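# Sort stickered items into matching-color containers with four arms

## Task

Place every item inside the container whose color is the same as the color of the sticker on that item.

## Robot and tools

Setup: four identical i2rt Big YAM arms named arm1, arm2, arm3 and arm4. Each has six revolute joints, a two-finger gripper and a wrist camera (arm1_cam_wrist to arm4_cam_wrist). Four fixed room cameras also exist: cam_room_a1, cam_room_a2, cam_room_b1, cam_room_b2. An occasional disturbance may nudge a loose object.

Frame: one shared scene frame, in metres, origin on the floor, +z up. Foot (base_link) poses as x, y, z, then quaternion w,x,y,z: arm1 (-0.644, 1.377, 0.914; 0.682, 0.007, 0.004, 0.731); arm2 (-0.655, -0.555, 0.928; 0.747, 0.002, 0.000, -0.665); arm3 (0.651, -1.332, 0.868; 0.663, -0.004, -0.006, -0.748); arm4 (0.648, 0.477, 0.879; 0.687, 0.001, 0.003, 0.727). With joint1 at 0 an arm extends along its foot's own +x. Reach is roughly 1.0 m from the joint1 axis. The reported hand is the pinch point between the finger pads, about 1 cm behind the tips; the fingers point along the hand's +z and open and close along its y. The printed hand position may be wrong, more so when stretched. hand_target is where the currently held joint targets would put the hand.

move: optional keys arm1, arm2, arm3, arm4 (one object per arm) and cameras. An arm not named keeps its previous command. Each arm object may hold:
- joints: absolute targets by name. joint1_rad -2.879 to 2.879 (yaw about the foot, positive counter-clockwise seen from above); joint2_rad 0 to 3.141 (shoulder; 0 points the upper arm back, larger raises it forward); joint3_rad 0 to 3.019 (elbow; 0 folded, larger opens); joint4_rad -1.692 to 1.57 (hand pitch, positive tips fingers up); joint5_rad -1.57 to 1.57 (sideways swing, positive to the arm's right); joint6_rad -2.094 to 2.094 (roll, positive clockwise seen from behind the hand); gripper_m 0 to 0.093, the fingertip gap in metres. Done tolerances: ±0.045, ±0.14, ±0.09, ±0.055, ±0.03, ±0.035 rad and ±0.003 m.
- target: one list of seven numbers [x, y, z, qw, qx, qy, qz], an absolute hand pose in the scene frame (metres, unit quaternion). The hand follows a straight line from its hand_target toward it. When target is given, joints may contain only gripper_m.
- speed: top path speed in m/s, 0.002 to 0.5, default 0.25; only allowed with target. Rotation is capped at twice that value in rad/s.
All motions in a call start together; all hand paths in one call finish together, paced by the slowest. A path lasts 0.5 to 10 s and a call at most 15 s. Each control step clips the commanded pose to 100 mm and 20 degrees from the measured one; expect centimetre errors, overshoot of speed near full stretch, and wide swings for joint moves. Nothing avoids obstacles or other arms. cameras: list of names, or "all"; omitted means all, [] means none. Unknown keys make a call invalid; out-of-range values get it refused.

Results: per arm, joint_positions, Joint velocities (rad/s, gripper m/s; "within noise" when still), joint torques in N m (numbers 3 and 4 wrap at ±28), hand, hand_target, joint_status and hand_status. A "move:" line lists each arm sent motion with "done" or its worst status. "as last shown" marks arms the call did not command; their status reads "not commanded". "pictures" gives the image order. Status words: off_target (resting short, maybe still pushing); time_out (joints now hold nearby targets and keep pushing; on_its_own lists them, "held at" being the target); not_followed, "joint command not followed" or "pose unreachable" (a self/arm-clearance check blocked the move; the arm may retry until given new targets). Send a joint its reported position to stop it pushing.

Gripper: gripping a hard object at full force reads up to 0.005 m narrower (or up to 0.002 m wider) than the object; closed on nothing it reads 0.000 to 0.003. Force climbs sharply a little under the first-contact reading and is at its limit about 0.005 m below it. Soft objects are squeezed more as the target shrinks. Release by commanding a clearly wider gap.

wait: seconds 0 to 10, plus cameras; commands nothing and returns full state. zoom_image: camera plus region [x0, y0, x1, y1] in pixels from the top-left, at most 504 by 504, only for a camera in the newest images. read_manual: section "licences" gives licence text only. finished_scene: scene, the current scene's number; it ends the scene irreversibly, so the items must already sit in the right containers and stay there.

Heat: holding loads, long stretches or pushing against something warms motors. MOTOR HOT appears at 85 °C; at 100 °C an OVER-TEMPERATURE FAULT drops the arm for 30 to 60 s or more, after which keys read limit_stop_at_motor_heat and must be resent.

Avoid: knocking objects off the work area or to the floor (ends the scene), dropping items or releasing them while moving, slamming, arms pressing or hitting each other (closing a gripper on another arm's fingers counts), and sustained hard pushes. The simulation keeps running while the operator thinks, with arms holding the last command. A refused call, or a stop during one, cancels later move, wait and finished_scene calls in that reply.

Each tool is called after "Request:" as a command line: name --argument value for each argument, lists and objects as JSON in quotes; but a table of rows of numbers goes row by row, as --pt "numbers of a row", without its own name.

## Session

Request:
move --arm1 '{"joints": {"joint1_rad": 1.5, "joint2_rad": 0.534, "joint3_rad": 1.403, "joint4_rad": -1.41, "joint5_rad": 0, "joint6_rad": 0}}' --arm2 '{"joints": {"joint1_rad": -1.68, "joint2_rad": 0.534, "joint3_rad": 1.403, "joint4_rad": -1.41, "joint5_rad": 0, "joint6_rad": 0}}' --arm3 '{"joints": {"joint1_rad": 1.69, "joint2_rad": 0.534, "joint3_rad": 1.403, "joint4_rad": -1.41, "joint5_rad": 0, "joint6_rad": 0}}' --arm4 '{"joints": {"joint1_rad": -1.63, "joint2_rad": 0.534, "joint3_rad": 1.403, "joint4_rad": -1.41, "joint5_rad": 0, "joint6_rad": 0}}'

Scene clock: 1.93 s.
Joint torques (N m): arm1=[-0.97 4.42 12.42 1.7 0 -0.03] | arm2=[0.21 1.26 9.01 1.92 0.07 0.2] | arm3=[2.14 2.73 7.36 1.51 -0.02 -0.12] | arm4=[0.79 2.84 8.39 1.99 0.09 -0.08]
Motor temperatures (°C): arm1=[21 23 28 23 21 21 21] | arm2=[23 24 27 22 22 20 23] | arm3=[24 23 24 23 24 23 23] | arm4=[22 22 24 22 24 21 24]
Heat: arm1: hottest joint3_rad 28 °C; arm2: hottest joint3_rad 27 °C; arm3: hottest joint1_rad 24 °C; arm4: hottest joint3_rad 24 °C.
move: arm1 done; arm2 done; arm3 done; arm4 done
Joint velocities: within noise
arm1.joint_positions: joint1_rad=+1.493 joint2_rad=+0.540 joint3_rad=+1.361 joint4_rad=-1.410 joint5_rad=+0.000 joint6_rad=+0.008 gripper_m=+0.09400
arm1.joint_status: all done
arm1.hand: x=-0.8321 y=+1.3782 z=+1.4432 quat_wxyz=(-0.001, +0.878, -0.007, -0.478) (m; scene frame)
arm1.hand_target: x=-0.8230 y=+1.3767 z=+1.4637 quat_wxyz=(-0.002, +0.866, +0.000, -0.499) (m; scene frame)
arm1.hand_status: not commanded
arm2.joint_positions: joint1_rad=-1.675 joint2_rad=+0.544 joint3_rad=+1.399 joint4_rad=-1.397 joint5_rad=-0.001 joint6_rad=-0.015 gripper_m=+0.09398
arm2.joint_status: all done
arm2.hand: x=-0.8502 y=-0.5594 z=+1.4739 quat_wxyz=(+0.001, -0.871, -0.013, +0.492) (m; scene frame)
arm2.hand_target: x=-0.8438 y=-0.5580 z=+1.4747 quat_wxyz=(+0.000, -0.871, -0.004, +0.492) (m; scene frame)
arm2.hand_status: not commanded
arm3.joint_positions: joint1_rad=+1.679 joint2_rad=+0.541 joint3_rad=+1.401 joint4_rad=-1.406 joint5_rad=+0.001 joint6_rad=+0.007 gripper_m=+0.09398
arm3.joint_status: all done
arm3.hand: x=+0.8418 y=-1.3273 z=+1.4133 quat_wxyz=(-0.491, -0.006, -0.871, +0.008) (m; scene frame)
arm3.hand_target: x=+0.8382 y=-1.3249 z=+1.4144 quat_wxyz=(-0.493, +0.003, -0.870, +0.006) (m; scene frame)
arm3.hand_status: not commanded
arm4.joint_positions: joint1_rad=-1.627 joint2_rad=+0.539 joint3_rad=+1.381 joint4_rad=-1.427 joint5_rad=+0.001 joint6_rad=+0.014 gripper_m=+0.09399
arm4.joint_status: all done
arm4.hand: x=+0.8413 y=+0.4787 z=+1.4107 quat_wxyz=(-0.471, -0.005, -0.882, -0.002) (m; scene frame)
arm4.hand_target: x=+0.8384 y=+0.4783 z=+1.4250 quat_wxyz=(-0.490, +0.000, -0.872, +0.002) (m; scene frame)
arm4.hand_status: not commanded
pictures: arm1_cam_wrist, arm2_cam_wrist, arm3_cam_wrist, arm4_cam_wrist, cam_room_a1, cam_room_a2, cam_room_b1, cam_room_b2
Images, in order (width x height): arm1_cam_wrist 672x504, arm2_cam_wrist 672x504, arm3_cam_wrist 672x504, arm4_cam_wrist 672x504, cam_room_a1 672x504, cam_room_a2 672x504, cam_room_b1 672x504, cam_room_b2 672x504.

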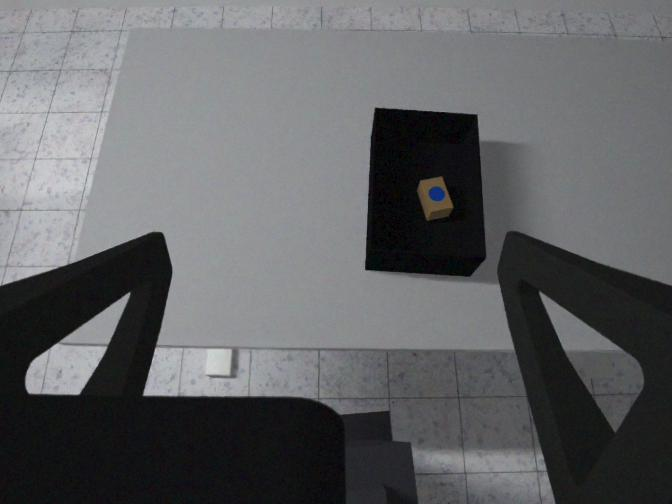

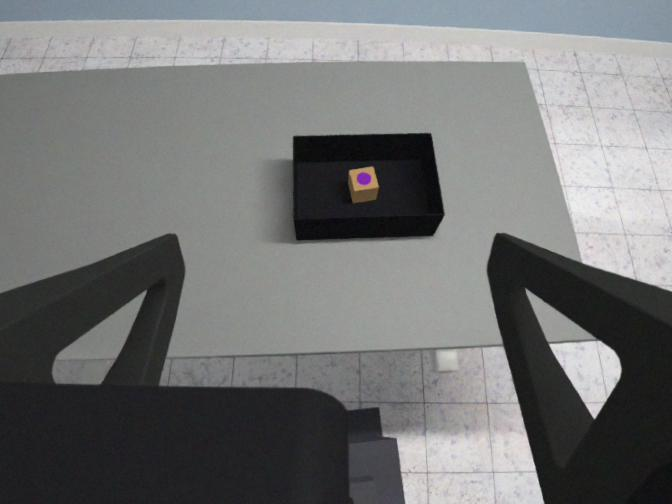

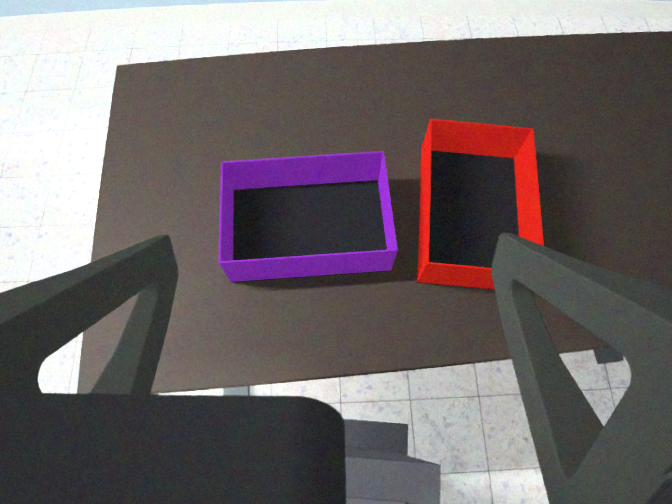

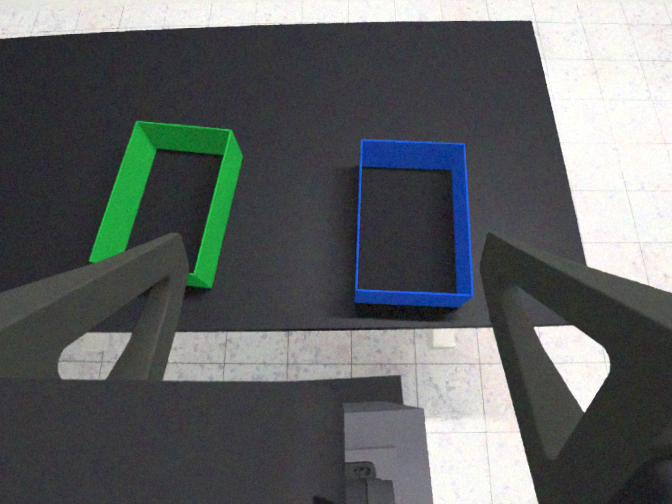

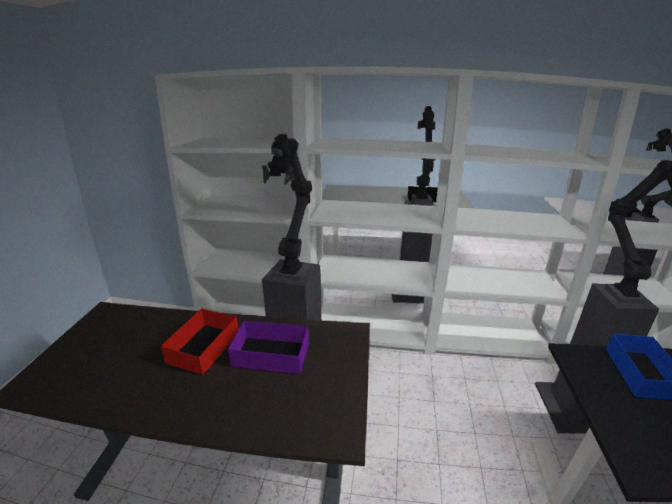

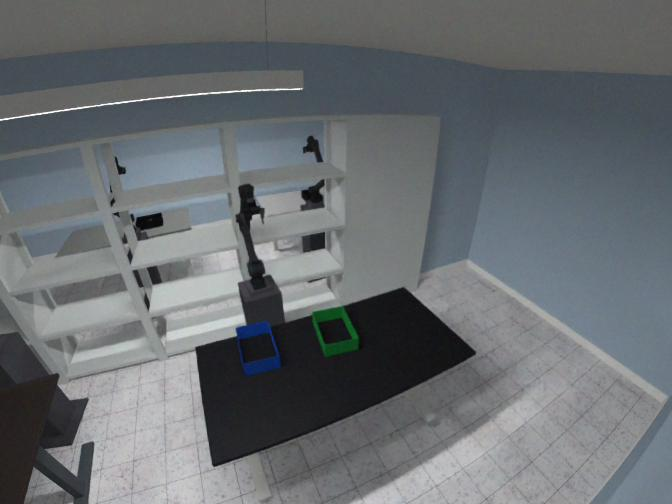

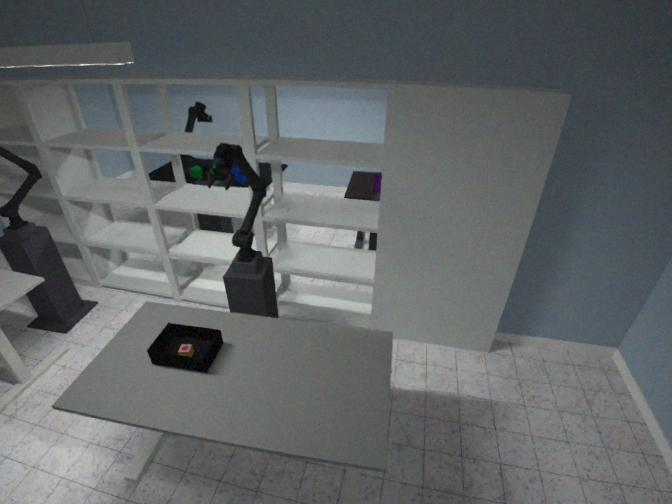

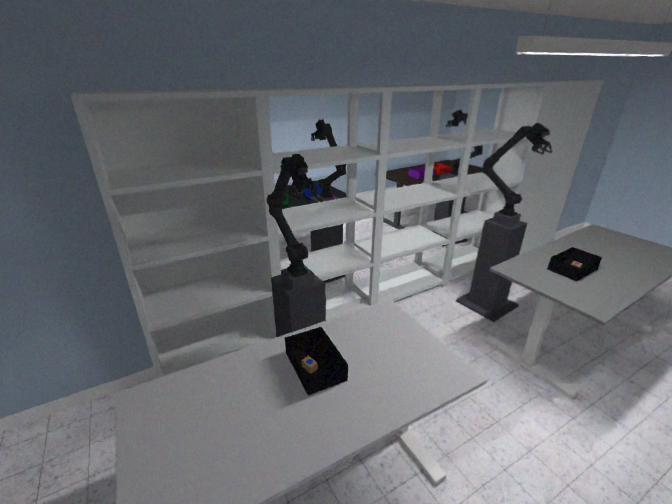

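Request:
move --arm1 '{"target": [-1.195, 1.609, 0.875, -0.0346, -0.9650, -0.1701, 0.1964], "speed": 0.35}' --arm2 '{"target": [-1.293, -0.490, 0.89, -0.0139, -0.9775, -0.0684, 0.1989], "speed": 0.35}' --arm3 '{"joints": {"joint1_rad": -1.995, "joint2_rad": 0.6, "joint3_rad": 1.0, "joint4_rad": -1.3}}' --arm4 '{"joints": {"joint1_rad": 0.93, "joint2_rad": 0.6, "joint3_rad": 1.0, "joint4_rad": -1.3}}' --cameras '["arm1_cam_wrist", "arm2_cam_wrist"]'

Scene clock: 22.87 s.
Joint torques (N m): arm1=[-1.9 -16.79 11.86 0.42 -0.21 -0.05] | arm2=[0.15 -20.54 12.31 0.98 0.03 -0.08] | arm3=[0.5 -1.2 9.25 1.57 -0.05 -0.1] | arm4=[0.85 -1.32 9.52 1.46 0.17 -0.08]
Motor temperatures (°C): arm1=[21 23 31 23 21 21 21] | arm2=[23 24 29 22 22 20 23] | arm3=[24 23 25 23 24 23 23] | arm4=[22 22 28 22 24 21 24]
Heat: arm1: hottest joint3_rad 31 °C; arm2: hottest joint3_rad 29 °C; arm3: hottest joint3_rad 25 °C; arm4: hottest joint3_rad 28 °C.
move: arm1 off_target; arm2 off_target; arm3 done; arm4 done
Joint velocities: within noise
arm1.joint_positions: joint1_rad=+1.031 joint2_rad=+2.040 joint3_rad=+1.242 joint4_rad=-0.560 joint5_rad=-0.288 joint6_rad=-0.779 gripper_m=+0.09400
arm1.joint_status: not commanded
arm1.hand: x=-1.1754 y=+1.5937 z=+0.8538 quat_wxyz=(+0.051, +0.969, +0.166, -0.176) (m; scene frame)
arm1.hand_target: x=-1.1940 y=+1.6085 z=+0.8755 quat_wxyz=(+0.034, +0.965, +0.170, -0.196) (m; scene frame)
arm1.hand_status: off_target (0.033 m and 3.1 deg from the pose sent, 0.713 m and 39.8 deg at the start)
arm2.joint_positions: joint1_rad=-1.809 joint2_rad=+2.039 joint3_rad=+1.297 joint4_rad=-0.467 joint5_rad=-0.111 joint6_rad=-0.232 gripper_m=+0.09398
arm2.joint_status: not commanded
arm2.hand: x=-1.2741 y=-0.4982 z=+0.8776 quat_wxyz=(-0.020, -0.980, -0.065, +0.185) (m; scene frame)
arm2.hand_target: x=-1.2922 y=-0.4900 z=+0.8905 quat_wxyz=(-0.014, -0.977, -0.068, +0.199) (m; scene frame)
arm2.hand_status: off_target (0.024 m and 1.8 deg from the pose sent, 0.736 m and 36.4 deg at the start)
arm3.joint_positions: joint1_rad=-1.985 joint2_rad=+0.608 joint3_rad=+0.998 joint4_rad=-1.308 joint5_rad=+0.002 joint6_rad=+0.005 gripper_m=+0.09403
arm3.joint_status: all done
arm3.hand: x=+0.4338 y=-1.1976 z=+1.2181 quat_wxyz=(+0.079, -0.914, +0.255, +0.307) (m; scene frame)
arm3.hand_target: x=+0.4351 y=-1.1955 z=+1.2221 quat_wxyz=(+0.083, -0.910, +0.256, +0.315) (m; scene frame)
arm3.hand_status: not commanded
arm4.joint_positions: joint1_rad=+0.928 joint2_rad=+0.610 joint3_rad=+0.986 joint4_rad=-1.312 joint5_rad=-0.001 joint6_rad=+0.012 gripper_m=+0.09402
arm4.joint_status: all done
arm4.hand: x=+0.4402 y=+0.6179 z=+1.2252 quat_wxyz=(-0.086, +0.907, -0.280, -0.301) (m; scene frame)
arm4.hand_target: x=+0.4394 y=+0.6180 z=+1.2362 quat_wxyz=(-0.093, +0.904, -0.273, -0.317) (m; scene frame)
arm4.hand_status: not commanded
pictures: arm1_cam_wrist, arm2_cam_wrist
Images, in order (width x height): arm1_cam_wrist 672x504, arm2_cam_wrist 672x504.

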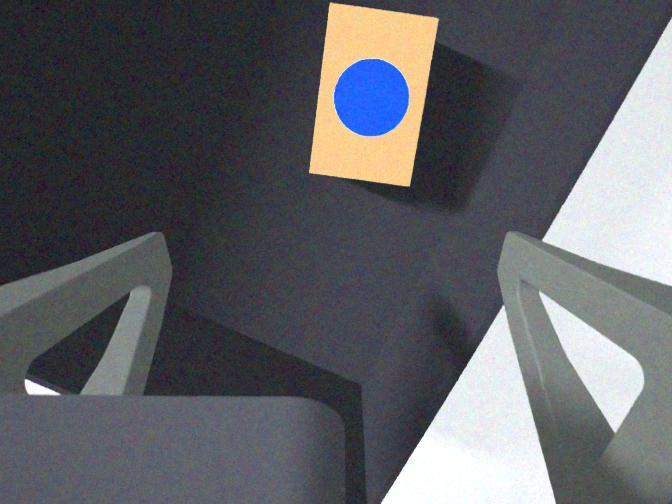

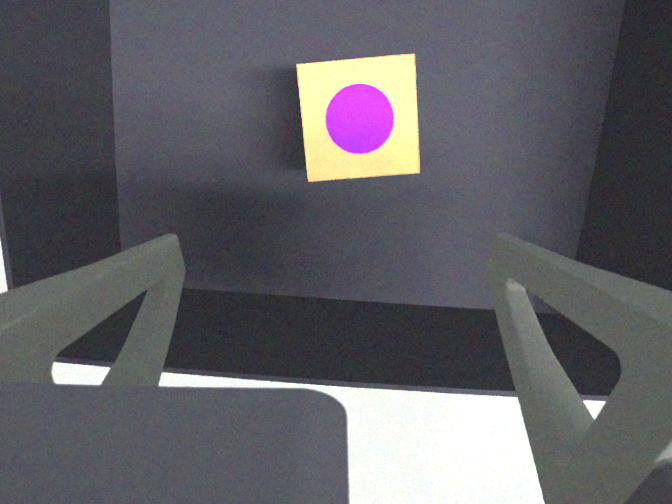

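Request:
move --arm1 '{"target": [-1.220, 1.610, 0.843, -0.0226, -0.9736, -0.1109, 0.1981], "speed": 0.15}' --arm2 '{"target": [-1.3096, -0.4787, 0.836, -0.0208, -0.9745, -0.1024, 0.1983], "speed": 0.15}' --cameras '[]'

Request:
move --arm1 '{"target": [-1.248, 1.604, 0.762, -0.0226, -0.9736, -0.1109, 0.1981], "speed": 0.15}' --arm2 '{"target": [-1.3386, -0.4857, 0.761, -0.0208, -0.9745, -0.1024, 0.1983], "speed": 0.15}' --cameras '["arm1_cam_wrist", "arm2_cam_wrist"]'

Scene clock: 42.83 s.
Joint torques (N m): arm1=[-1.08 -15.33 11.77 1.33 -0.11 0.11] | arm2=[0.26 -20.37 11.81 2.02 -0.33 -0.08] | arm3=[0.56 -1.14 9.22 1.55 -0.05 -0.1] | arm4=[1.32 -1.03 9.59 1.5 0.14 -0.05]
Motor temperatures (°C): arm1=[21 24 32 23 21 21 21] | arm2=[23 25 32 22 22 20 23] | arm3=[24 23 27 23 24 23 23] | arm4=[22 22 29 22 24 21 24]
Heat: arm1: hottest joint3_rad 32 °C; arm2: hottest joint3_rad 32 °C; arm3: hottest joint3_rad 27 °C; arm4: hottest joint3_rad 29 °C.
move: arm1 off_target; arm2 off_target
Joint velocities: within noise
arm1.joint_positions: joint1_rad=+1.043 joint2_rad=+2.105 joint3_rad=+1.284 joint4_rad=-0.497 joint5_rad=-0.245 joint6_rad=-0.647 gripper_m=+0.09400
arm1.joint_status: not commanded
arm1.hand: x=-1.1954 y=+1.6036 z=+0.8322 quat_wxyz=(+0.036, +0.977, +0.108, -0.178) (m; scene frame)
arm1.hand_target: x=-1.2189 y=+1.6095 z=+0.8438 quat_wxyz=(+0.023, +0.974, +0.111, -0.198) (m; scene frame)
arm1.hand_status: off_target (0.028 m and 2.8 deg from the pose sent, 0.049 m and 7.6 deg at the start)
arm2.joint_positions: joint1_rad=-1.834 joint2_rad=+2.160 joint3_rad=+1.359 joint4_rad=-0.434 joint5_rad=-0.138 joint6_rad=-0.319 gripper_m=+0.09398
arm2.joint_status: not commanded
arm2.hand: x=-1.2869 y=-0.4852 z=+0.8301 quat_wxyz=(-0.026, -0.979, -0.096, +0.177) (m; scene frame)
arm2.hand_target: x=-1.3085 y=-0.4788 z=+0.8367 quat_wxyz=(-0.021, -0.975, -0.102, +0.198) (m; scene frame)
arm2.hand_status: off_target (0.024 m and 2.6 deg from the pose sent, 0.058 m and 4.6 deg at the start)
arm3, arm4: as last shown
pictures: none
No camera images: "cameras" was empty.

Scene clock: 44.20 s.
Joint torques (N m): arm1=[-2.37 -17.55 10.39 1.35 -0.14 0.11] | arm2=[1.44 -21.89 11.14 2.11 -0.05 0.09] | arm3=[0.5 -0.97 9.25 1.57 -0.05 -0.1] | arm4=[1.14 -1.32 9.73 1.48 0.11 -0.07]
Motor temperatures (°C): arm1=[21 24 32 23 21 21 21] | arm2=[23 25 32 22 22 20 23] | arm3=[24 23 27 23 24 23 23] | arm4=[22 22 29 22 24 21 24]
Heat: arm1: hottest joint3_rad 32 °C; arm2: hottest joint3_rad 32 °C; arm3: hottest joint3_rad 27 °C; arm4: hottest joint3_rad 29 °C.
move: arm1 off_target; arm2 off_target
Joint velocities: within noise
arm1.joint_positions: joint1_rad=+1.088 joint2_rad=+2.304 joint3_rad=+1.378 joint4_rad=-0.385 joint5_rad=-0.236 joint6_rad=-0.619 gripper_m=+0.09399
arm1.joint_status: not commanded
arm1.hand: x=-1.2274 y=+1.5898 z=+0.7516 quat_wxyz=(+0.036, +0.977, +0.116, -0.177) (m; scene frame)
arm1.hand_target: x=-1.2471 y=+1.6038 z=+0.7629 quat_wxyz=(+0.022, +0.974, +0.111, -0.198) (m; scene frame)
arm1.hand_status: off_target (0.027 m and 2.9 deg from the pose sent, 0.088 m and 2.8 deg at the start)
arm2.joint_positions: joint1_rad=-1.831 joint2_rad=+2.348 joint3_rad=+1.485 joint4_rad=-0.364 joint5_rad=-0.138 joint6_rad=-0.319 gripper_m=+0.09398
arm2.joint_status: not commanded
arm2.hand: x=-1.3176 y=-0.4825 z=+0.7598 quat_wxyz=(-0.025, -0.978, -0.098, +0.180) (m; scene frame)
arm2.hand_target: x=-1.3376 y=-0.4859 z=+0.7617 quat_wxyz=(-0.021, -0.975, -0.102, +0.198) (m; scene frame)
arm2.hand_status: off_target (0.021 m and 2.2 deg from the pose sent, 0.086 m and 2.6 deg at the start)
arm3.joint_positions: joint1_rad=-1.985 joint2_rad=+0.607 joint3_rad=+0.998 joint4_rad=-1.308 joint5_rad=+0.002 joint6_rad=+0.005 gripper_m=+0.09403
arm3.joint_status: not commanded
arm3.hand: x=+0.4339 y=-1.1976 z=+1.2182 quat_wxyz=(+0.079, -0.914, +0.255, +0.307) (m; scene frame)
arm3.hand_target: x=+0.4351 y=-1.1956 z=+1.2221 quat_wxyz=(+0.083, -0.910, +0.256, +0.315) (m; scene frame)
arm3.hand_status: not commanded
arm4: as last shown
pictures: arm1_cam_wrist, arm2_cam_wrist
Images, in order (width x height): arm1_cam_wrist 672x504, arm2_cam_wrist 672x504.

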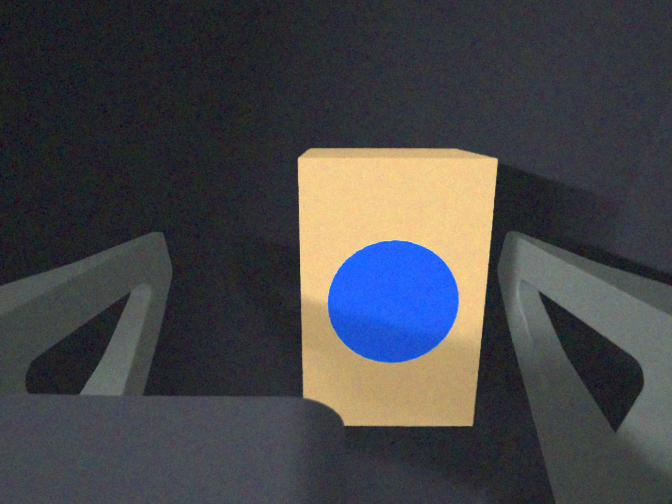

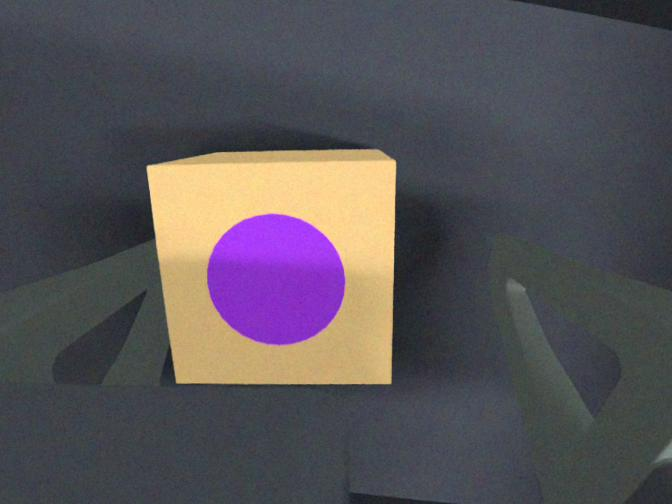

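Request:
move --arm1 '{"target": [-1.251, 1.620, 0.762, -0.0226, -0.9736, -0.1109, 0.1981], "speed": 0.1}' --arm2 '{"target": [-1.3355, -0.503, 0.759, -0.0208, -0.9745, -0.1024, 0.1983], "speed": 0.1}' --cameras '["arm1_cam_wrist", "arm2_cam_wrist"]'

Scene clock: 50.83 s.
Joint torques (N m): arm1=[-2.96 -16.38 11.67 0.46 -0.14 -0.08] | arm2=[0.91 -22.24 9.69 2.19 0.01 0.22] | arm3=[0.67 -1.08 9.24 1.57 -0.05 -0.11] | arm4=[1.08 -1.44 9.58 1.46 0.11 -0.04]
Motor temperatures (°C): arm1=[21 24 33 23 21 21 21] | arm2=[23 25 32 22 22 20 23] | arm3=[24 23 27 23 24 23 23] | arm4=[22 22 29 22 24 21 24]
Heat: arm1: hottest joint3_rad 33 °C; arm2: hottest joint3_rad 32 °C; arm3: hottest joint3_rad 27 °C; arm4: hottest joint3_rad 29 °C.
move: arm1 off_target; arm2 off_target
Joint velocities: within noise
arm1.joint_positions: joint1_rad=+1.075 joint2_rad=+2.308 joint3_rad=+1.407 joint4_rad=-0.385 joint5_rad=-0.242 joint6_rad=-0.622 gripper_m=+0.09399
arm1.joint_status: not commanded
arm1.hand: x=-1.2379 y=+1.6020 z=+0.7585 quat_wxyz=(+0.031, +0.975, +0.113, -0.189) (m; scene frame)
arm1.hand_target: x=-1.2502 y=+1.6197 z=+0.7626 quat_wxyz=(+0.022, +0.974, +0.111, -0.198) (m; scene frame)
arm1.hand_status: off_target (0.022 m and 1.4 deg from the pose sent, 0.040 m and 2.9 deg at the start)
arm2.joint_positions: joint1_rad=-1.797 joint2_rad=+2.348 joint3_rad=+1.485 joint4_rad=-0.347 joint5_rad=-0.129 joint6_rad=-0.306 gripper_m=+0.09398
arm2.joint_status: not commanded
arm2.hand: x=-1.3234 y=-0.5029 z=+0.7609 quat_wxyz=(-0.024, -0.976, -0.108, +0.187) (m; scene frame)
arm2.hand_target: x=-1.3351 y=-0.5031 z=+0.7593 quat_wxyz=(-0.021, -0.975, -0.102, +0.198) (m; scene frame)
arm2.hand_status: off_target (0.012 m and 1.5 deg from the pose sent, 0.027 m and 2.2 deg at the start)
arm3, arm4: as last shown
pictures: arm1_cam_wrist, arm2_cam_wrist
Images, in order (width x height): arm1_cam_wrist 672x504, arm2_cam_wrist 672x504.

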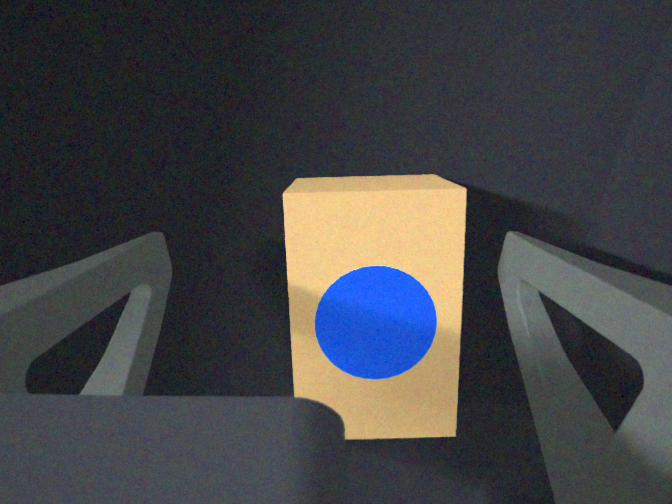

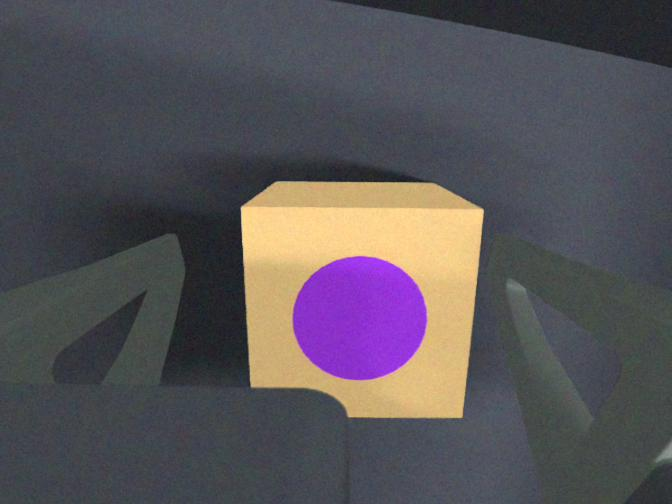

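Request:
move --arm1 '{"joints": {"gripper_m": 0.034}}' --arm2 '{"joints": {"gripper_m": 0.042}}' --cameras '[]'

Request:
move --arm1 '{"target": [-1.235, 1.605, 1.02, -0.0226, -0.9736, -0.1109, 0.1981], "speed": 0.25}' --arm2 '{"target": [-1.31, -0.500, 1.02, -0.0208, -0.9745, -0.1024, 0.1983], "speed": 0.25}' --cameras '["arm1_cam_wrist", "arm2_cam_wrist"]'

Request:
move --arm1 '{"joints": {"joint1_rad": -2.279, "joint2_rad": 0.6, "joint3_rad": 1.0, "joint4_rad": -1.3, "joint5_rad": 0, "joint6_rad": 0}}' --arm2 '{"joints": {"joint1_rad": 0.926, "joint2_rad": 0.6, "joint3_rad": 1.0, "joint4_rad": -1.3, "joint5_rad": 0, "joint6_rad": 0}}' --cameras '["arm1_cam_wrist", "arm2_cam_wrist"]'

Scene clock: 78.23 s.
Joint torques (N m): arm1=[-2.84 -16.56 11.12 0.62 -0.15 -0.05] | arm2=[1.03 -22.07 9.69 2.11 -0.09 0.2] | arm3=[0.5 -1.03 9.25 1.59 -0.04 -0.09] | arm4=[0.97 -1.67 9.62 1.46 0.12 -0.06]
Motor temperatures (°C): arm1=[21 26 34 23 21 21 21] | arm2=[23 25 31 22 22 20 23] | arm3=[24 23 28 23 24 23 23] | arm4=[22 22 31 22 24 21 24]
Heat: arm1: hottest joint3_rad 34 °C; arm2: hottest joint3_rad 31 °C; arm3: hottest joint3_rad 28 °C; arm4: hottest joint3_rad 31 °C.
move: arm1 off_target; arm2 off_target
Joint velocities: within noise
arm1.joint_positions: joint1_rad=+1.068 joint2_rad=+2.308 joint3_rad=+1.410 joint4_rad=-0.385 joint5_rad=-0.241 joint6_rad=-0.624 gripper_m=+0.04325
arm1.joint_status: gripper_m off_target (ended at +0.04328, target +0.03400)
arm1.hand: x=-1.2376 y=+1.6074 z=+0.7592 quat_wxyz=(+0.029, +0.975, +0.110, -0.190) (m; scene frame)
arm1.hand_target: x=-1.2501 y=+1.6197 z=+0.7626 quat_wxyz=(+0.022, +0.974, +0.111, -0.198) (m; scene frame)
arm1.hand_status: not commanded
arm2.joint_positions: joint1_rad=-1.797 joint2_rad=+2.348 joint3_rad=+1.485 joint4_rad=-0.346 joint5_rad=-0.127 joint6_rad=-0.306 gripper_m=+0.05305
arm2.joint_status: gripper_m off_target (ended at +0.05308, target +0.04200)
arm2.hand: x=-1.3237 y=-0.5025 z=+0.7610 quat_wxyz=(-0.023, -0.976, -0.108, +0.188) (m; scene frame)
arm2.hand_target: x=-1.3351 y=-0.5031 z=+0.7593 quat_wxyz=(-0.021, -0.975, -0.103, +0.198) (m; scene frame)
arm2.hand_status: not commanded
arm3, arm4: as last shown
pictures: none
No camera images: "cameras" was empty.

Scene clock: 80.07 s.
Joint torques (N m): arm1=[-1.2 -16.62 14.53 0.61 -0.1 0.02] | arm2=[-0.09 -21.19 14.15 0.87 -0.25 0.11] | arm3=[0.5 -1.08 9.22 1.58 -0.05 -0.1] | arm4=[0.97 -1.44 9.66 1.36 0.12 -0.05]
Motor temperatures (°C): arm1=[21 26 34 23 21 21 21] | arm2=[23 25 31 22 22 20 23] | arm3=[24 23 28 23 24 23 23] | arm4=[22 22 31 22 24 21 24]
Heat: arm1: hottest joint3_rad 34 °C; arm2: hottest joint3_rad 31 °C; arm3: hottest joint3_rad 28 °C; arm4: hottest joint3_rad 31 °C.
move: arm1 off_target; arm2 off_target
Joint velocities: within noise
arm1.joint_positions: joint1_rad=+1.068 joint2_rad=+1.900 joint3_rad=+1.456 joint4_rad=-0.868 joint5_rad=-0.239 joint6_rad=-0.624 gripper_m=+0.04325
arm1.joint_status: not commanded
arm1.hand: x=-1.2175 y=+1.5995 z=+0.9934 quat_wxyz=(+0.035, +0.977, +0.109, -0.178) (m; scene frame)
arm1.hand_target: x=-1.2340 y=+1.6044 z=+1.0203 quat_wxyz=(+0.023, +0.974, +0.111, -0.199) (m; scene frame)
arm1.hand_status: off_target (0.032 m and 2.8 deg from the pose sent, 0.261 m and 1.1 deg at the start)
arm2.joint_positions: joint1_rad=-1.797 joint2_rad=+1.909 joint3_rad=+1.466 joint4_rad=-0.782 joint5_rad=-0.127 joint6_rad=-0.306 gripper_m=+0.05305
arm2.joint_status: not commanded
arm2.hand: x=-1.2931 y=-0.5067 z=+0.9982 quat_wxyz=(-0.024, -0.978, -0.107, +0.180) (m; scene frame)
arm2.hand_target: x=-1.3090 y=-0.5001 z=+1.0203 quat_wxyz=(-0.021, -0.974, -0.102, +0.199) (m; scene frame)
arm2.hand_status: off_target (0.028 m and 2.3 deg from the pose sent, 0.259 m and 1.4 deg at the start)
arm3, arm4: as last shown
pictures: arm1_cam_wrist, arm2_cam_wrist
Images, in order (width x height): arm1_cam_wrist 672x504, arm2_cam_wrist 672x504.

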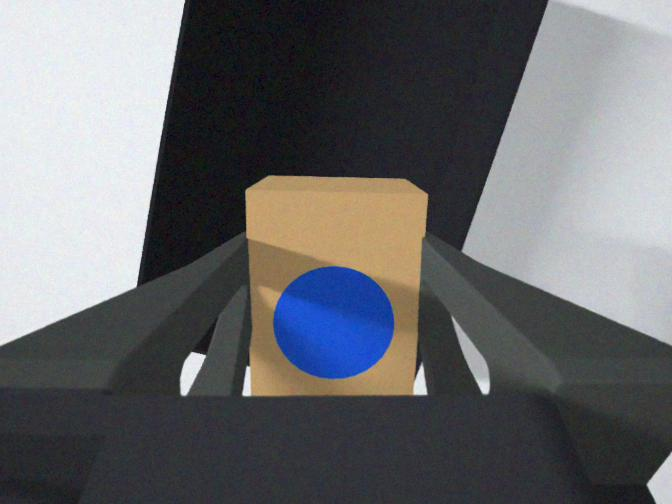

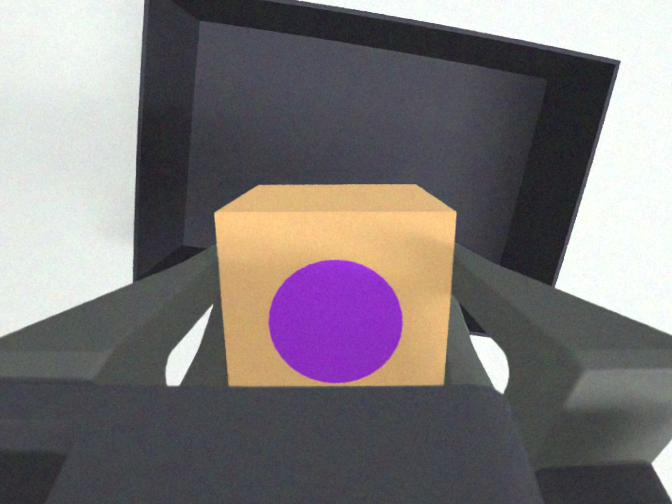

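Scene clock: 82.53 s.
Joint torques (N m): arm1=[-2.2 1.96 11.28 1.09 -0.02 0.1] | arm2=[1.14 -1.08 10.09 1.48 0.12 0.22] | arm3=[0.56 -1.03 9.21 1.62 -0.05 -0.1] | arm4=[0.67 -1.14 9.58 1.37 0.13 -0.08]
Motor temperatures (°C): arm1=[21 26 34 23 21 21 21] | arm2=[23 26 31 22 22 20 23] | arm3=[24 23 28 23 24 23 23] | arm4=[22 22 31 22 24 21 24]
Heat: arm1: hottest joint3_rad 34 °C; arm2: hottest joint3_rad 31 °C; arm3: hottest joint3_rad 28 °C; arm4: hottest joint3_rad 31 °C.
move: arm1 done; arm2 done
Joint velocities: within noise
arm1.joint_positions: joint1_rad=-2.273 joint2_rad=+0.600 joint3_rad=+0.996 joint4_rad=-1.290 joint5_rad=+0.002 joint6_rad=-0.007 gripper_m=+0.04321
arm1.joint_status: all done
arm1.hand: x=-0.4339 y=+1.2254 z=+1.2664 quat_wxyz=(-0.307, -0.291, -0.900, +0.106) (m; scene frame)
arm1.hand_target: x=-0.4361 y=+1.2255 z=+1.2668 quat_wxyz=(-0.305, -0.296, -0.899, +0.105) (m; scene frame)
arm1.hand_status: not commanded
arm2.joint_positions: joint1_rad=+0.922 joint2_rad=+0.600 joint3_rad=+1.010 joint4_rad=-1.287 joint5_rad=-0.003 joint6_rad=-0.015 gripper_m=+0.05304
arm2.joint_status: all done
arm2.hand: x=-0.4359 y=-0.6858 z=+1.2916 quat_wxyz=(-0.328, -0.241, -0.909, +0.089) (m; scene frame)
arm2.hand_target: x=-0.4380 y=-0.6838 z=+1.2847 quat_wxyz=(-0.318, -0.247, -0.911, +0.084) (m; scene frame)
arm2.hand_status: not commanded
arm3, arm4: as last shown
pictures: arm1_cam_wrist, arm2_cam_wrist
Images, in order (width x height): arm1_cam_wrist 672x504, arm2_cam_wrist 672x504.

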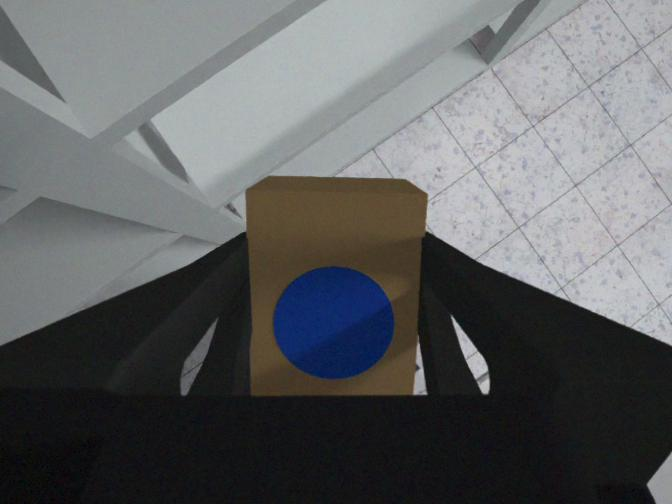

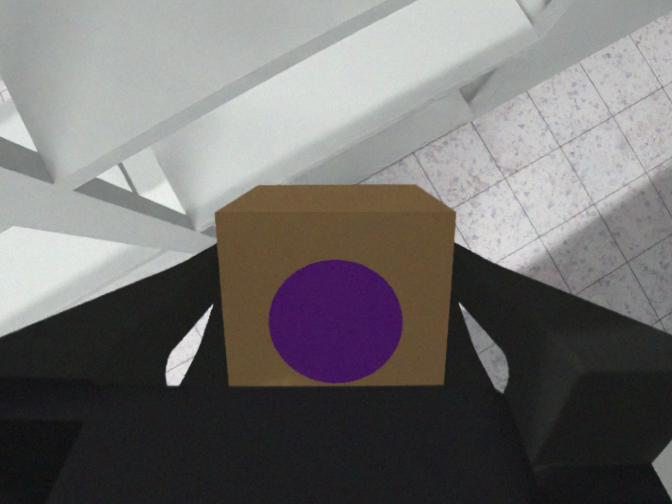

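Request:
move --arm1 '{"target": [-0.2425, 1.079, 1.12, 0.1974, 0.3071, 0.9286, -0.0653], "speed": 0.25}' --arm2 '{"target": [-0.2233, -0.8073, 1.12, 0.2007, 0.2556, 0.9441, -0.0543], "speed": 0.25}' --cameras '[]'

Request:
move --arm1 '{"target": [-0.006, 0.902, 1.12, 0.1974, 0.3071, 0.9286, -0.0653], "speed": 0.25}' --arm2 '{"target": [-0.012, -0.931, 1.12, 0.2007, 0.2556, 0.9441, -0.0543], "speed": 0.25}' --cameras '["arm1_cam_wrist", "arm2_cam_wrist", "cam_room_a1"]'

Request:
move --arm1 '{"target": [-0.006, 0.902, 1.04, 0.1974, 0.3071, 0.9286, -0.0653], "speed": 0.12}' --arm2 '{"target": [-0.012, -0.931, 1.045, 0.2007, 0.2556, 0.9441, -0.0543], "speed": 0.12}' --cameras '["arm1_cam_wrist", "arm2_cam_wrist"]'

Scene clock: 93.90 s.
Joint torques (N m): arm1=[-3.19 -9.93 16.31 1.35 -0.02 0.09] | arm2=[1.26 -12.69 15.97 2.03 0.15 0.21] | arm3=[0.5 -1.03 9.22 1.61 -0.06 -0.1] | arm4=[0.67 -0.97 9.61 1.39 0.12 -0.07]
Motor temperatures (°C): arm1=[21 25 35 23 21 21 22] | arm2=[23 26 32 22 22 20 23] | arm3=[24 23 29 23 24 23 23] | arm4=[22 22 31 22 24 21 24]
Heat: arm1: hottest joint3_rad 35 °C; arm2: hottest joint3_rad 32 °C; arm3: hottest joint3_rad 29 °C; arm4: hottest joint3_rad 31 °C.
move: arm1 off_target; arm2 off_target
Joint velocities: within noise
arm1.joint_positions: joint1_rad=-2.274 joint2_rad=+1.390 joint3_rad=+1.113 joint4_rad=-0.943 joint5_rad=-0.007 joint6_rad=-0.007 gripper_m=+0.04321
arm1.joint_status: not commanded
arm1.hand: x=-0.2600 y=+1.0973 z=+1.0875 quat_wxyz=(-0.159, -0.303, -0.938, +0.053) (m; scene frame)
arm1.hand_target: x=-0.2444 y=+1.0804 z=+1.1204 quat_wxyz=(-0.197, -0.307, -0.929, +0.065) (m; scene frame)
arm1.hand_status: off_target (0.041 m and 4.8 deg from the pose sent, 0.282 m and 14.0 deg at the start)
arm2.joint_positions: joint1_rad=+0.922 joint2_rad=+1.407 joint3_rad=+1.088 joint4_rad=-0.906 joint5_rad=+0.000 joint6_rad=-0.012 gripper_m=+0.05304
arm2.joint_status: not commanded
arm2.hand: x=-0.2481 y=-0.7962 z=+1.0920 quat_wxyz=(-0.166, -0.254, -0.952, +0.045) (m; scene frame)
arm2.hand_target: x=-0.2251 y=-0.8061 z=+1.1208 quat_wxyz=(-0.201, -0.256, -0.944, +0.054) (m; scene frame)
arm2.hand_status: off_target (0.039 m and 4.2 deg from the pose sent, 0.299 m and 15.8 deg at the start)
arm3, arm4: as last shown
pictures: none
No camera images: "cameras" was empty.

Scene clock: 96.13 s.
Joint torques (N m): arm1=[-2.55 -20.78 17.43 0.61 -0.06 0.09] | arm2=[1.26 -22.3 16.83 0.96 0.14 0.21] | arm3=[0.62 -1.03 9.25 1.58 -0.05 -0.1] | arm4=[0.97 -0.91 9.66 1.42 0.13 -0.03]
Motor temperatures (°C): arm1=[21 25 35 23 21 21 22] | arm2=[23 26 32 22 22 20 23] | arm3=[24 23 29 23 24 23 23] | arm4=[22 22 31 22 24 21 24]
Heat: arm1: hottest joint3_rad 35 °C; arm2: hottest joint3_rad 32 °C; arm3: hottest joint3_rad 29 °C; arm4: hottest joint3_rad 31 °C.
move: arm1 off_target; arm2 off_target
Joint velocities: within noise
arm1.joint_positions: joint1_rad=-2.274 joint2_rad=+2.231 joint3_rad=+2.307 joint4_rad=-1.266 joint5_rad=-0.007 joint6_rad=-0.007 gripper_m=+0.04321
arm1.joint_status: not commanded
arm1.hand: x=-0.0123 y=+0.9151 z=+1.0918 quat_wxyz=(-0.173, -0.302, -0.936, +0.058) (m; scene frame)
arm1.hand_target: x=-0.0075 y=+0.9032 z=+1.1201 quat_wxyz=(-0.198, -0.307, -0.929, +0.066) (m; scene frame)
arm1.hand_status: off_target (0.032 m and 3.1 deg from the pose sent, 0.322 m and 4.7 deg at the start)
arm2.joint_positions: joint1_rad=+0.922 joint2_rad=+2.044 joint3_rad=+1.958 joint4_rad=-1.097 joint5_rad=+0.000 joint6_rad=-0.012 gripper_m=+0.05304
arm2.joint_status: not commanded
arm2.hand: x=-0.0281 y=-0.9258 z=+1.1043 quat_wxyz=(-0.186, -0.253, -0.948, +0.050) (m; scene frame)
arm2.hand_target: x=-0.0131 y=-0.9302 z=+1.1201 quat_wxyz=(-0.202, -0.255, -0.944, +0.054) (m; scene frame)
arm2.hand_status: off_target (0.023 m and 1.9 deg from the pose sent, 0.273 m and 4.3 deg at the start)
arm3: as last shown
arm4.joint_positions: joint1_rad=+0.928 joint2_rad=+0.610 joint3_rad=+0.986 joint4_rad=-1.312 joint5_rad=-0.001 joint6_rad=+0.012 gripper_m=+0.09402
arm4.joint_status: not commanded
arm4.hand: x=+0.4402 y=+0.6179 z=+1.2252 quat_wxyz=(-0.086, +0.907, -0.280, -0.301) (m; scene frame)
arm4.hand_target: x=+0.4394 y=+0.6180 z=+1.2362 quat_wxyz=(-0.093, +0.904, -0.273, -0.317) (m; scene frame)
arm4.hand_status: not commanded
pictures: arm1_cam_wrist, arm2_cam_wrist, cam_room_a1
Images, in order (width x height): arm1_cam_wrist 672x504, arm2_cam_wrist 672x504, cam_room_a1 672x504.

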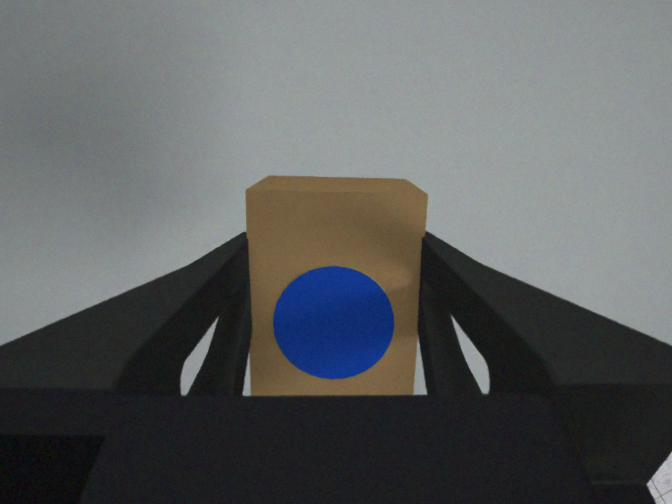

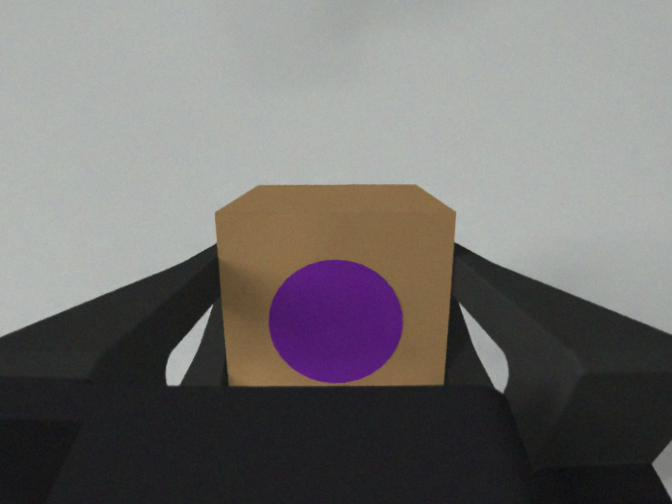

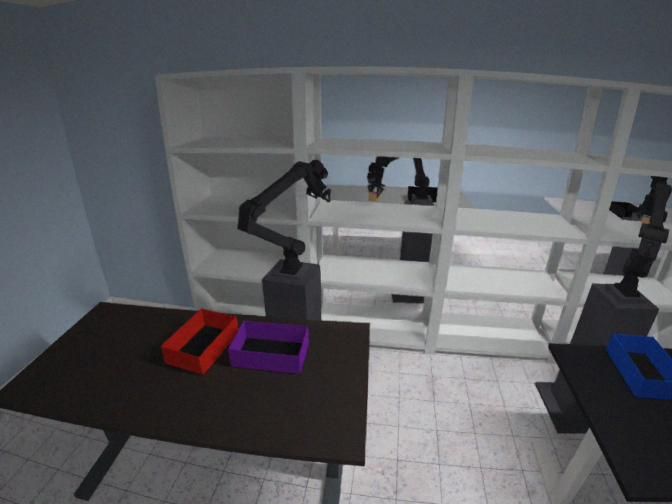

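Scene clock: 97.57 s.
Joint torques (N m): arm1=[-3.19 -21.54 11.73 1.88 -0.08 0.11] | arm2=[1.2 -22.95 10.66 2.39 0.14 0.19] | arm3=[0.67 -1.08 9.22 1.57 -0.05 -0.11] | arm4=[1.26 -1.32 9.59 1.4 0.15 -0.06]
Motor temperatures (°C): arm1=[21 25 35 23 21 21 22] | arm2=[23 26 32 22 22 20 24] | arm3=[24 23 29 23 24 23 23] | arm4=[22 22 31 22 24 21 24]
Heat: arm1: hottest joint3_rad 35 °C; arm2: hottest joint3_rad 32 °C; arm3: hottest joint3_rad 29 °C; arm4: hottest joint3_rad 31 °C.
move: arm1 done; arm2 off_target
Joint velocities: within noise
arm1.joint_positions: joint1_rad=-2.274 joint2_rad=+2.231 joint3_rad=+2.162 joint4_rad=-1.088 joint5_rad=-0.007 joint6_rad=-0.007 gripper_m=+0.04321
arm1.joint_status: not commanded
arm1.hand: x=-0.0068 y=+0.9106 z=+1.0394 quat_wxyz=(-0.188, -0.301, -0.933, +0.063) (m; scene frame)
arm1.hand_target: x=-0.0061 y=+0.9021 z=+1.0402 quat_wxyz=(-0.197, -0.307, -0.929, +0.065) (m; scene frame)
arm1.hand_status: done (0.009 m and 1.3 deg from the pose sent, 0.054 m and 3.1 deg at the start)
arm2.joint_positions: joint1_rad=+0.922 joint2_rad=+2.078 joint3_rad=+1.888 joint4_rad=-0.956 joint5_rad=+0.001 joint6_rad=-0.012 gripper_m=+0.05304
arm2.joint_status: not commanded
arm2.hand: x=-0.0166 y=-0.9325 z=+1.0603 quat_wxyz=(-0.203, -0.252, -0.945, +0.055) (m; scene frame)
arm2.hand_target: x=-0.0123 y=-0.9308 z=+1.0451 quat_wxyz=(-0.201, -0.256, -0.944, +0.054) (m; scene frame)
arm2.hand_status: off_target (0.016 m and 0.5 deg from the pose sent, 0.062 m and 1.9 deg at the start)
arm3, arm4: as last shown
pictures: arm1_cam_wrist, arm2_cam_wrist
Images, in order (width x height): arm1_cam_wrist 672x504, arm2_cam_wrist 672x504.

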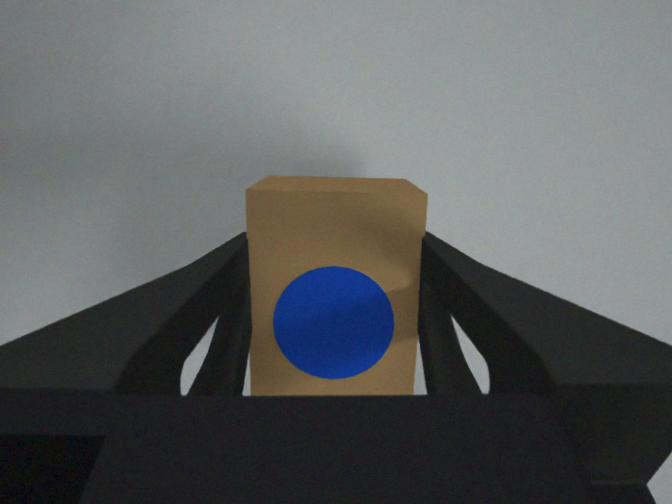

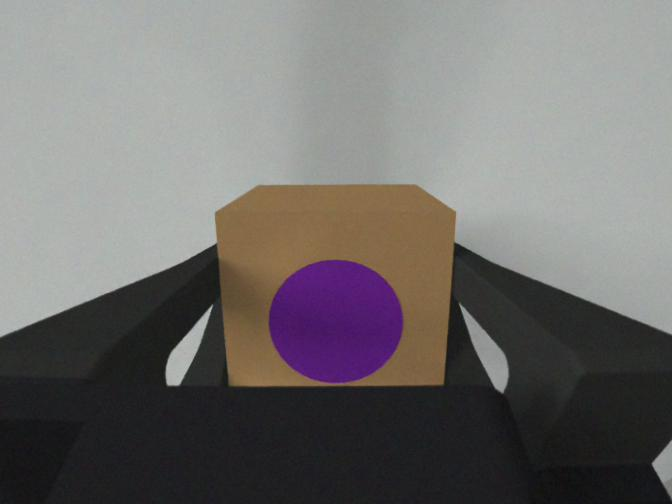

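Request:
move --arm1 '{"target": [-0.006, 0.902, 1.024, 0.1974, 0.3071, 0.9286, -0.0653], "speed": 0.08}' --arm2 '{"target": [-0.012, -0.931, 1.036, 0.2007, 0.2556, 0.9441, -0.0543], "speed": 0.08}' --cameras '["arm1_cam_wrist", "arm2_cam_wrist", "cam_room_a1"]'

Request:
zoom_image --camera "cam_room_a1" --region '[310, 140, 450, 245]'

Scene clock: 106.70 s.
Joint torques (N m): arm1=[-2.67 -20.54 11.34 1.88 -0.03 0.07] | arm2=[1.26 -22.24 10.21 2.44 0.14 0.19] | arm3=[0.5 -1.14 9.2 1.55 -0.05 -0.1] | arm4=[1.14 -1.03 9.62 1.44 0.14 -0.07]
Motor temperatures (°C): arm1=[21 26 35 23 21 21 22] | arm2=[23 27 32 22 22 20 24] | arm3=[24 23 29 23 24 23 23] | arm4=[22 22 32 22 24 21 24]
Heat: arm1: hottest joint3_rad 35 °C; arm2: hottest joint3_rad 32 °C; arm3: hottest joint3_rad 29 °C; arm4: hottest joint3_rad 32 °C.
move: arm1 done; arm2 off_target
Joint velocities: within noise
arm1.joint_positions: joint1_rad=-2.274 joint2_rad=+2.231 joint3_rad=+2.137 joint4_rad=-1.051 joint5_rad=-0.007 joint6_rad=-0.007 gripper_m=+0.04321
arm1.joint_status: not commanded
arm1.hand: x=-0.0056 y=+0.9095 z=+1.0306 quat_wxyz=(-0.194, -0.301, -0.932, +0.065) (m; scene frame)
arm1.hand_target: x=-0.0061 y=+0.9022 z=+1.0242 quat_wxyz=(-0.197, -0.307, -0.929, +0.065) (m; scene frame)
arm1.hand_status: done (0.010 m and 0.9 deg from the pose sent, 0.017 m and 1.3 deg at the start)
arm2.joint_positions: joint1_rad=+0.922 joint2_rad=+2.078 joint3_rad=+1.878 joint4_rad=-0.936 joint5_rad=+0.001 joint6_rad=-0.012 gripper_m=+0.05304
arm2.joint_status: not commanded
arm2.hand: x=-0.0153 y=-0.9332 z=+1.0576 quat_wxyz=(-0.208, -0.251, -0.944, +0.057) (m; scene frame)
arm2.hand_target: x=-0.0126 y=-0.9306 z=+1.0361 quat_wxyz=(-0.200, -0.256, -0.944, +0.054) (m; scene frame)
arm2.hand_status: off_target (0.022 m and 1.0 deg from the pose sent, 0.025 m and 0.5 deg at the start)
arm3.joint_positions: joint1_rad=-1.985 joint2_rad=+0.607 joint3_rad=+0.998 joint4_rad=-1.308 joint5_rad=+0.002 joint6_rad=+0.005 gripper_m=+0.09403
arm3.joint_status: not commanded
arm3.hand: x=+0.4339 y=-1.1976 z=+1.2182 quat_wxyz=(+0.079, -0.914, +0.255, +0.307) (m; scene frame)
arm3.hand_target: x=+0.4351 y=-1.1956 z=+1.2221 quat_wxyz=(+0.083, -0.910, +0.256, +0.315) (m; scene frame)
arm3.hand_status: not commanded
arm4: as last shown
pictures: arm1_cam_wrist, arm2_cam_wrist, cam_room_a1
Images, in order (width x height): arm1_cam_wrist 672x504, arm2_cam_wrist 672x504, cam_room_a1 672x504.

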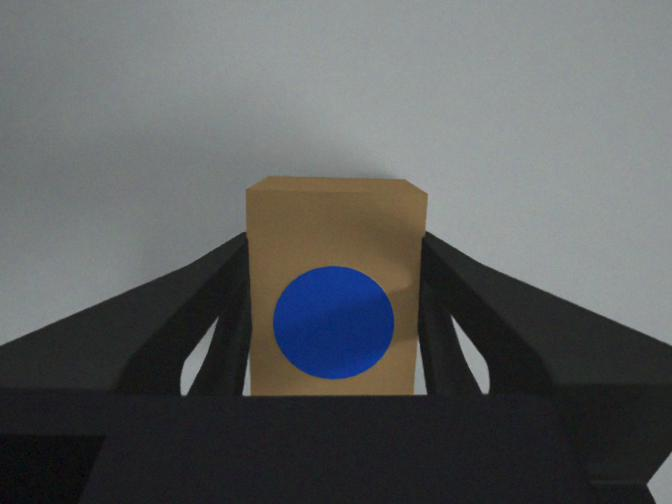

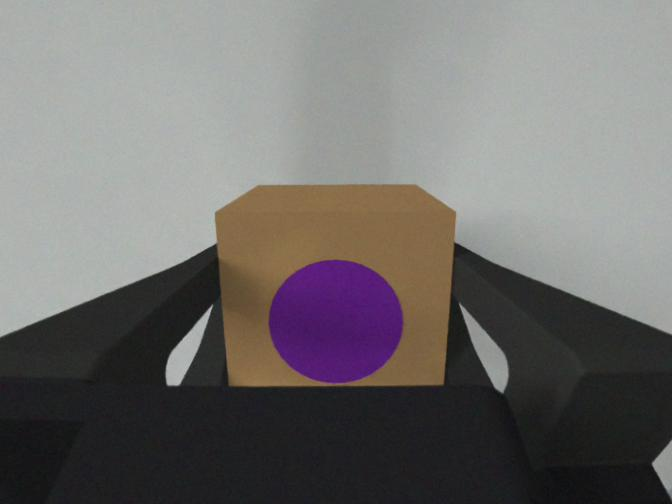

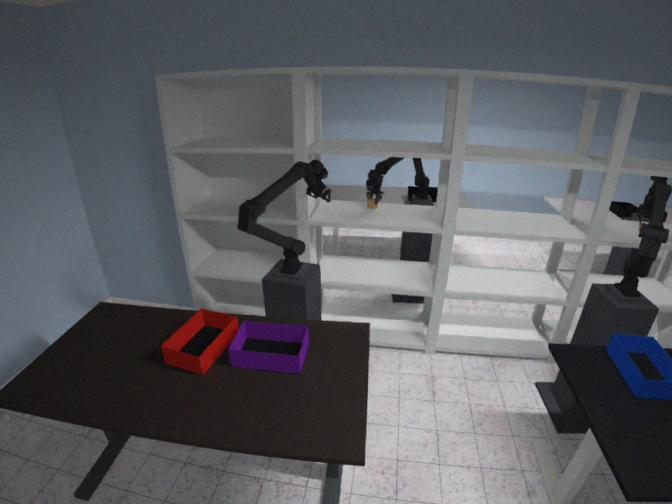

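Scaled by 3.600.

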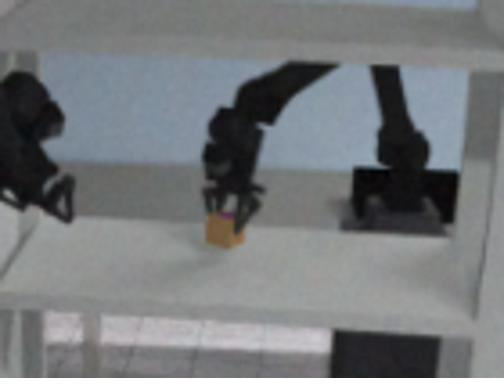

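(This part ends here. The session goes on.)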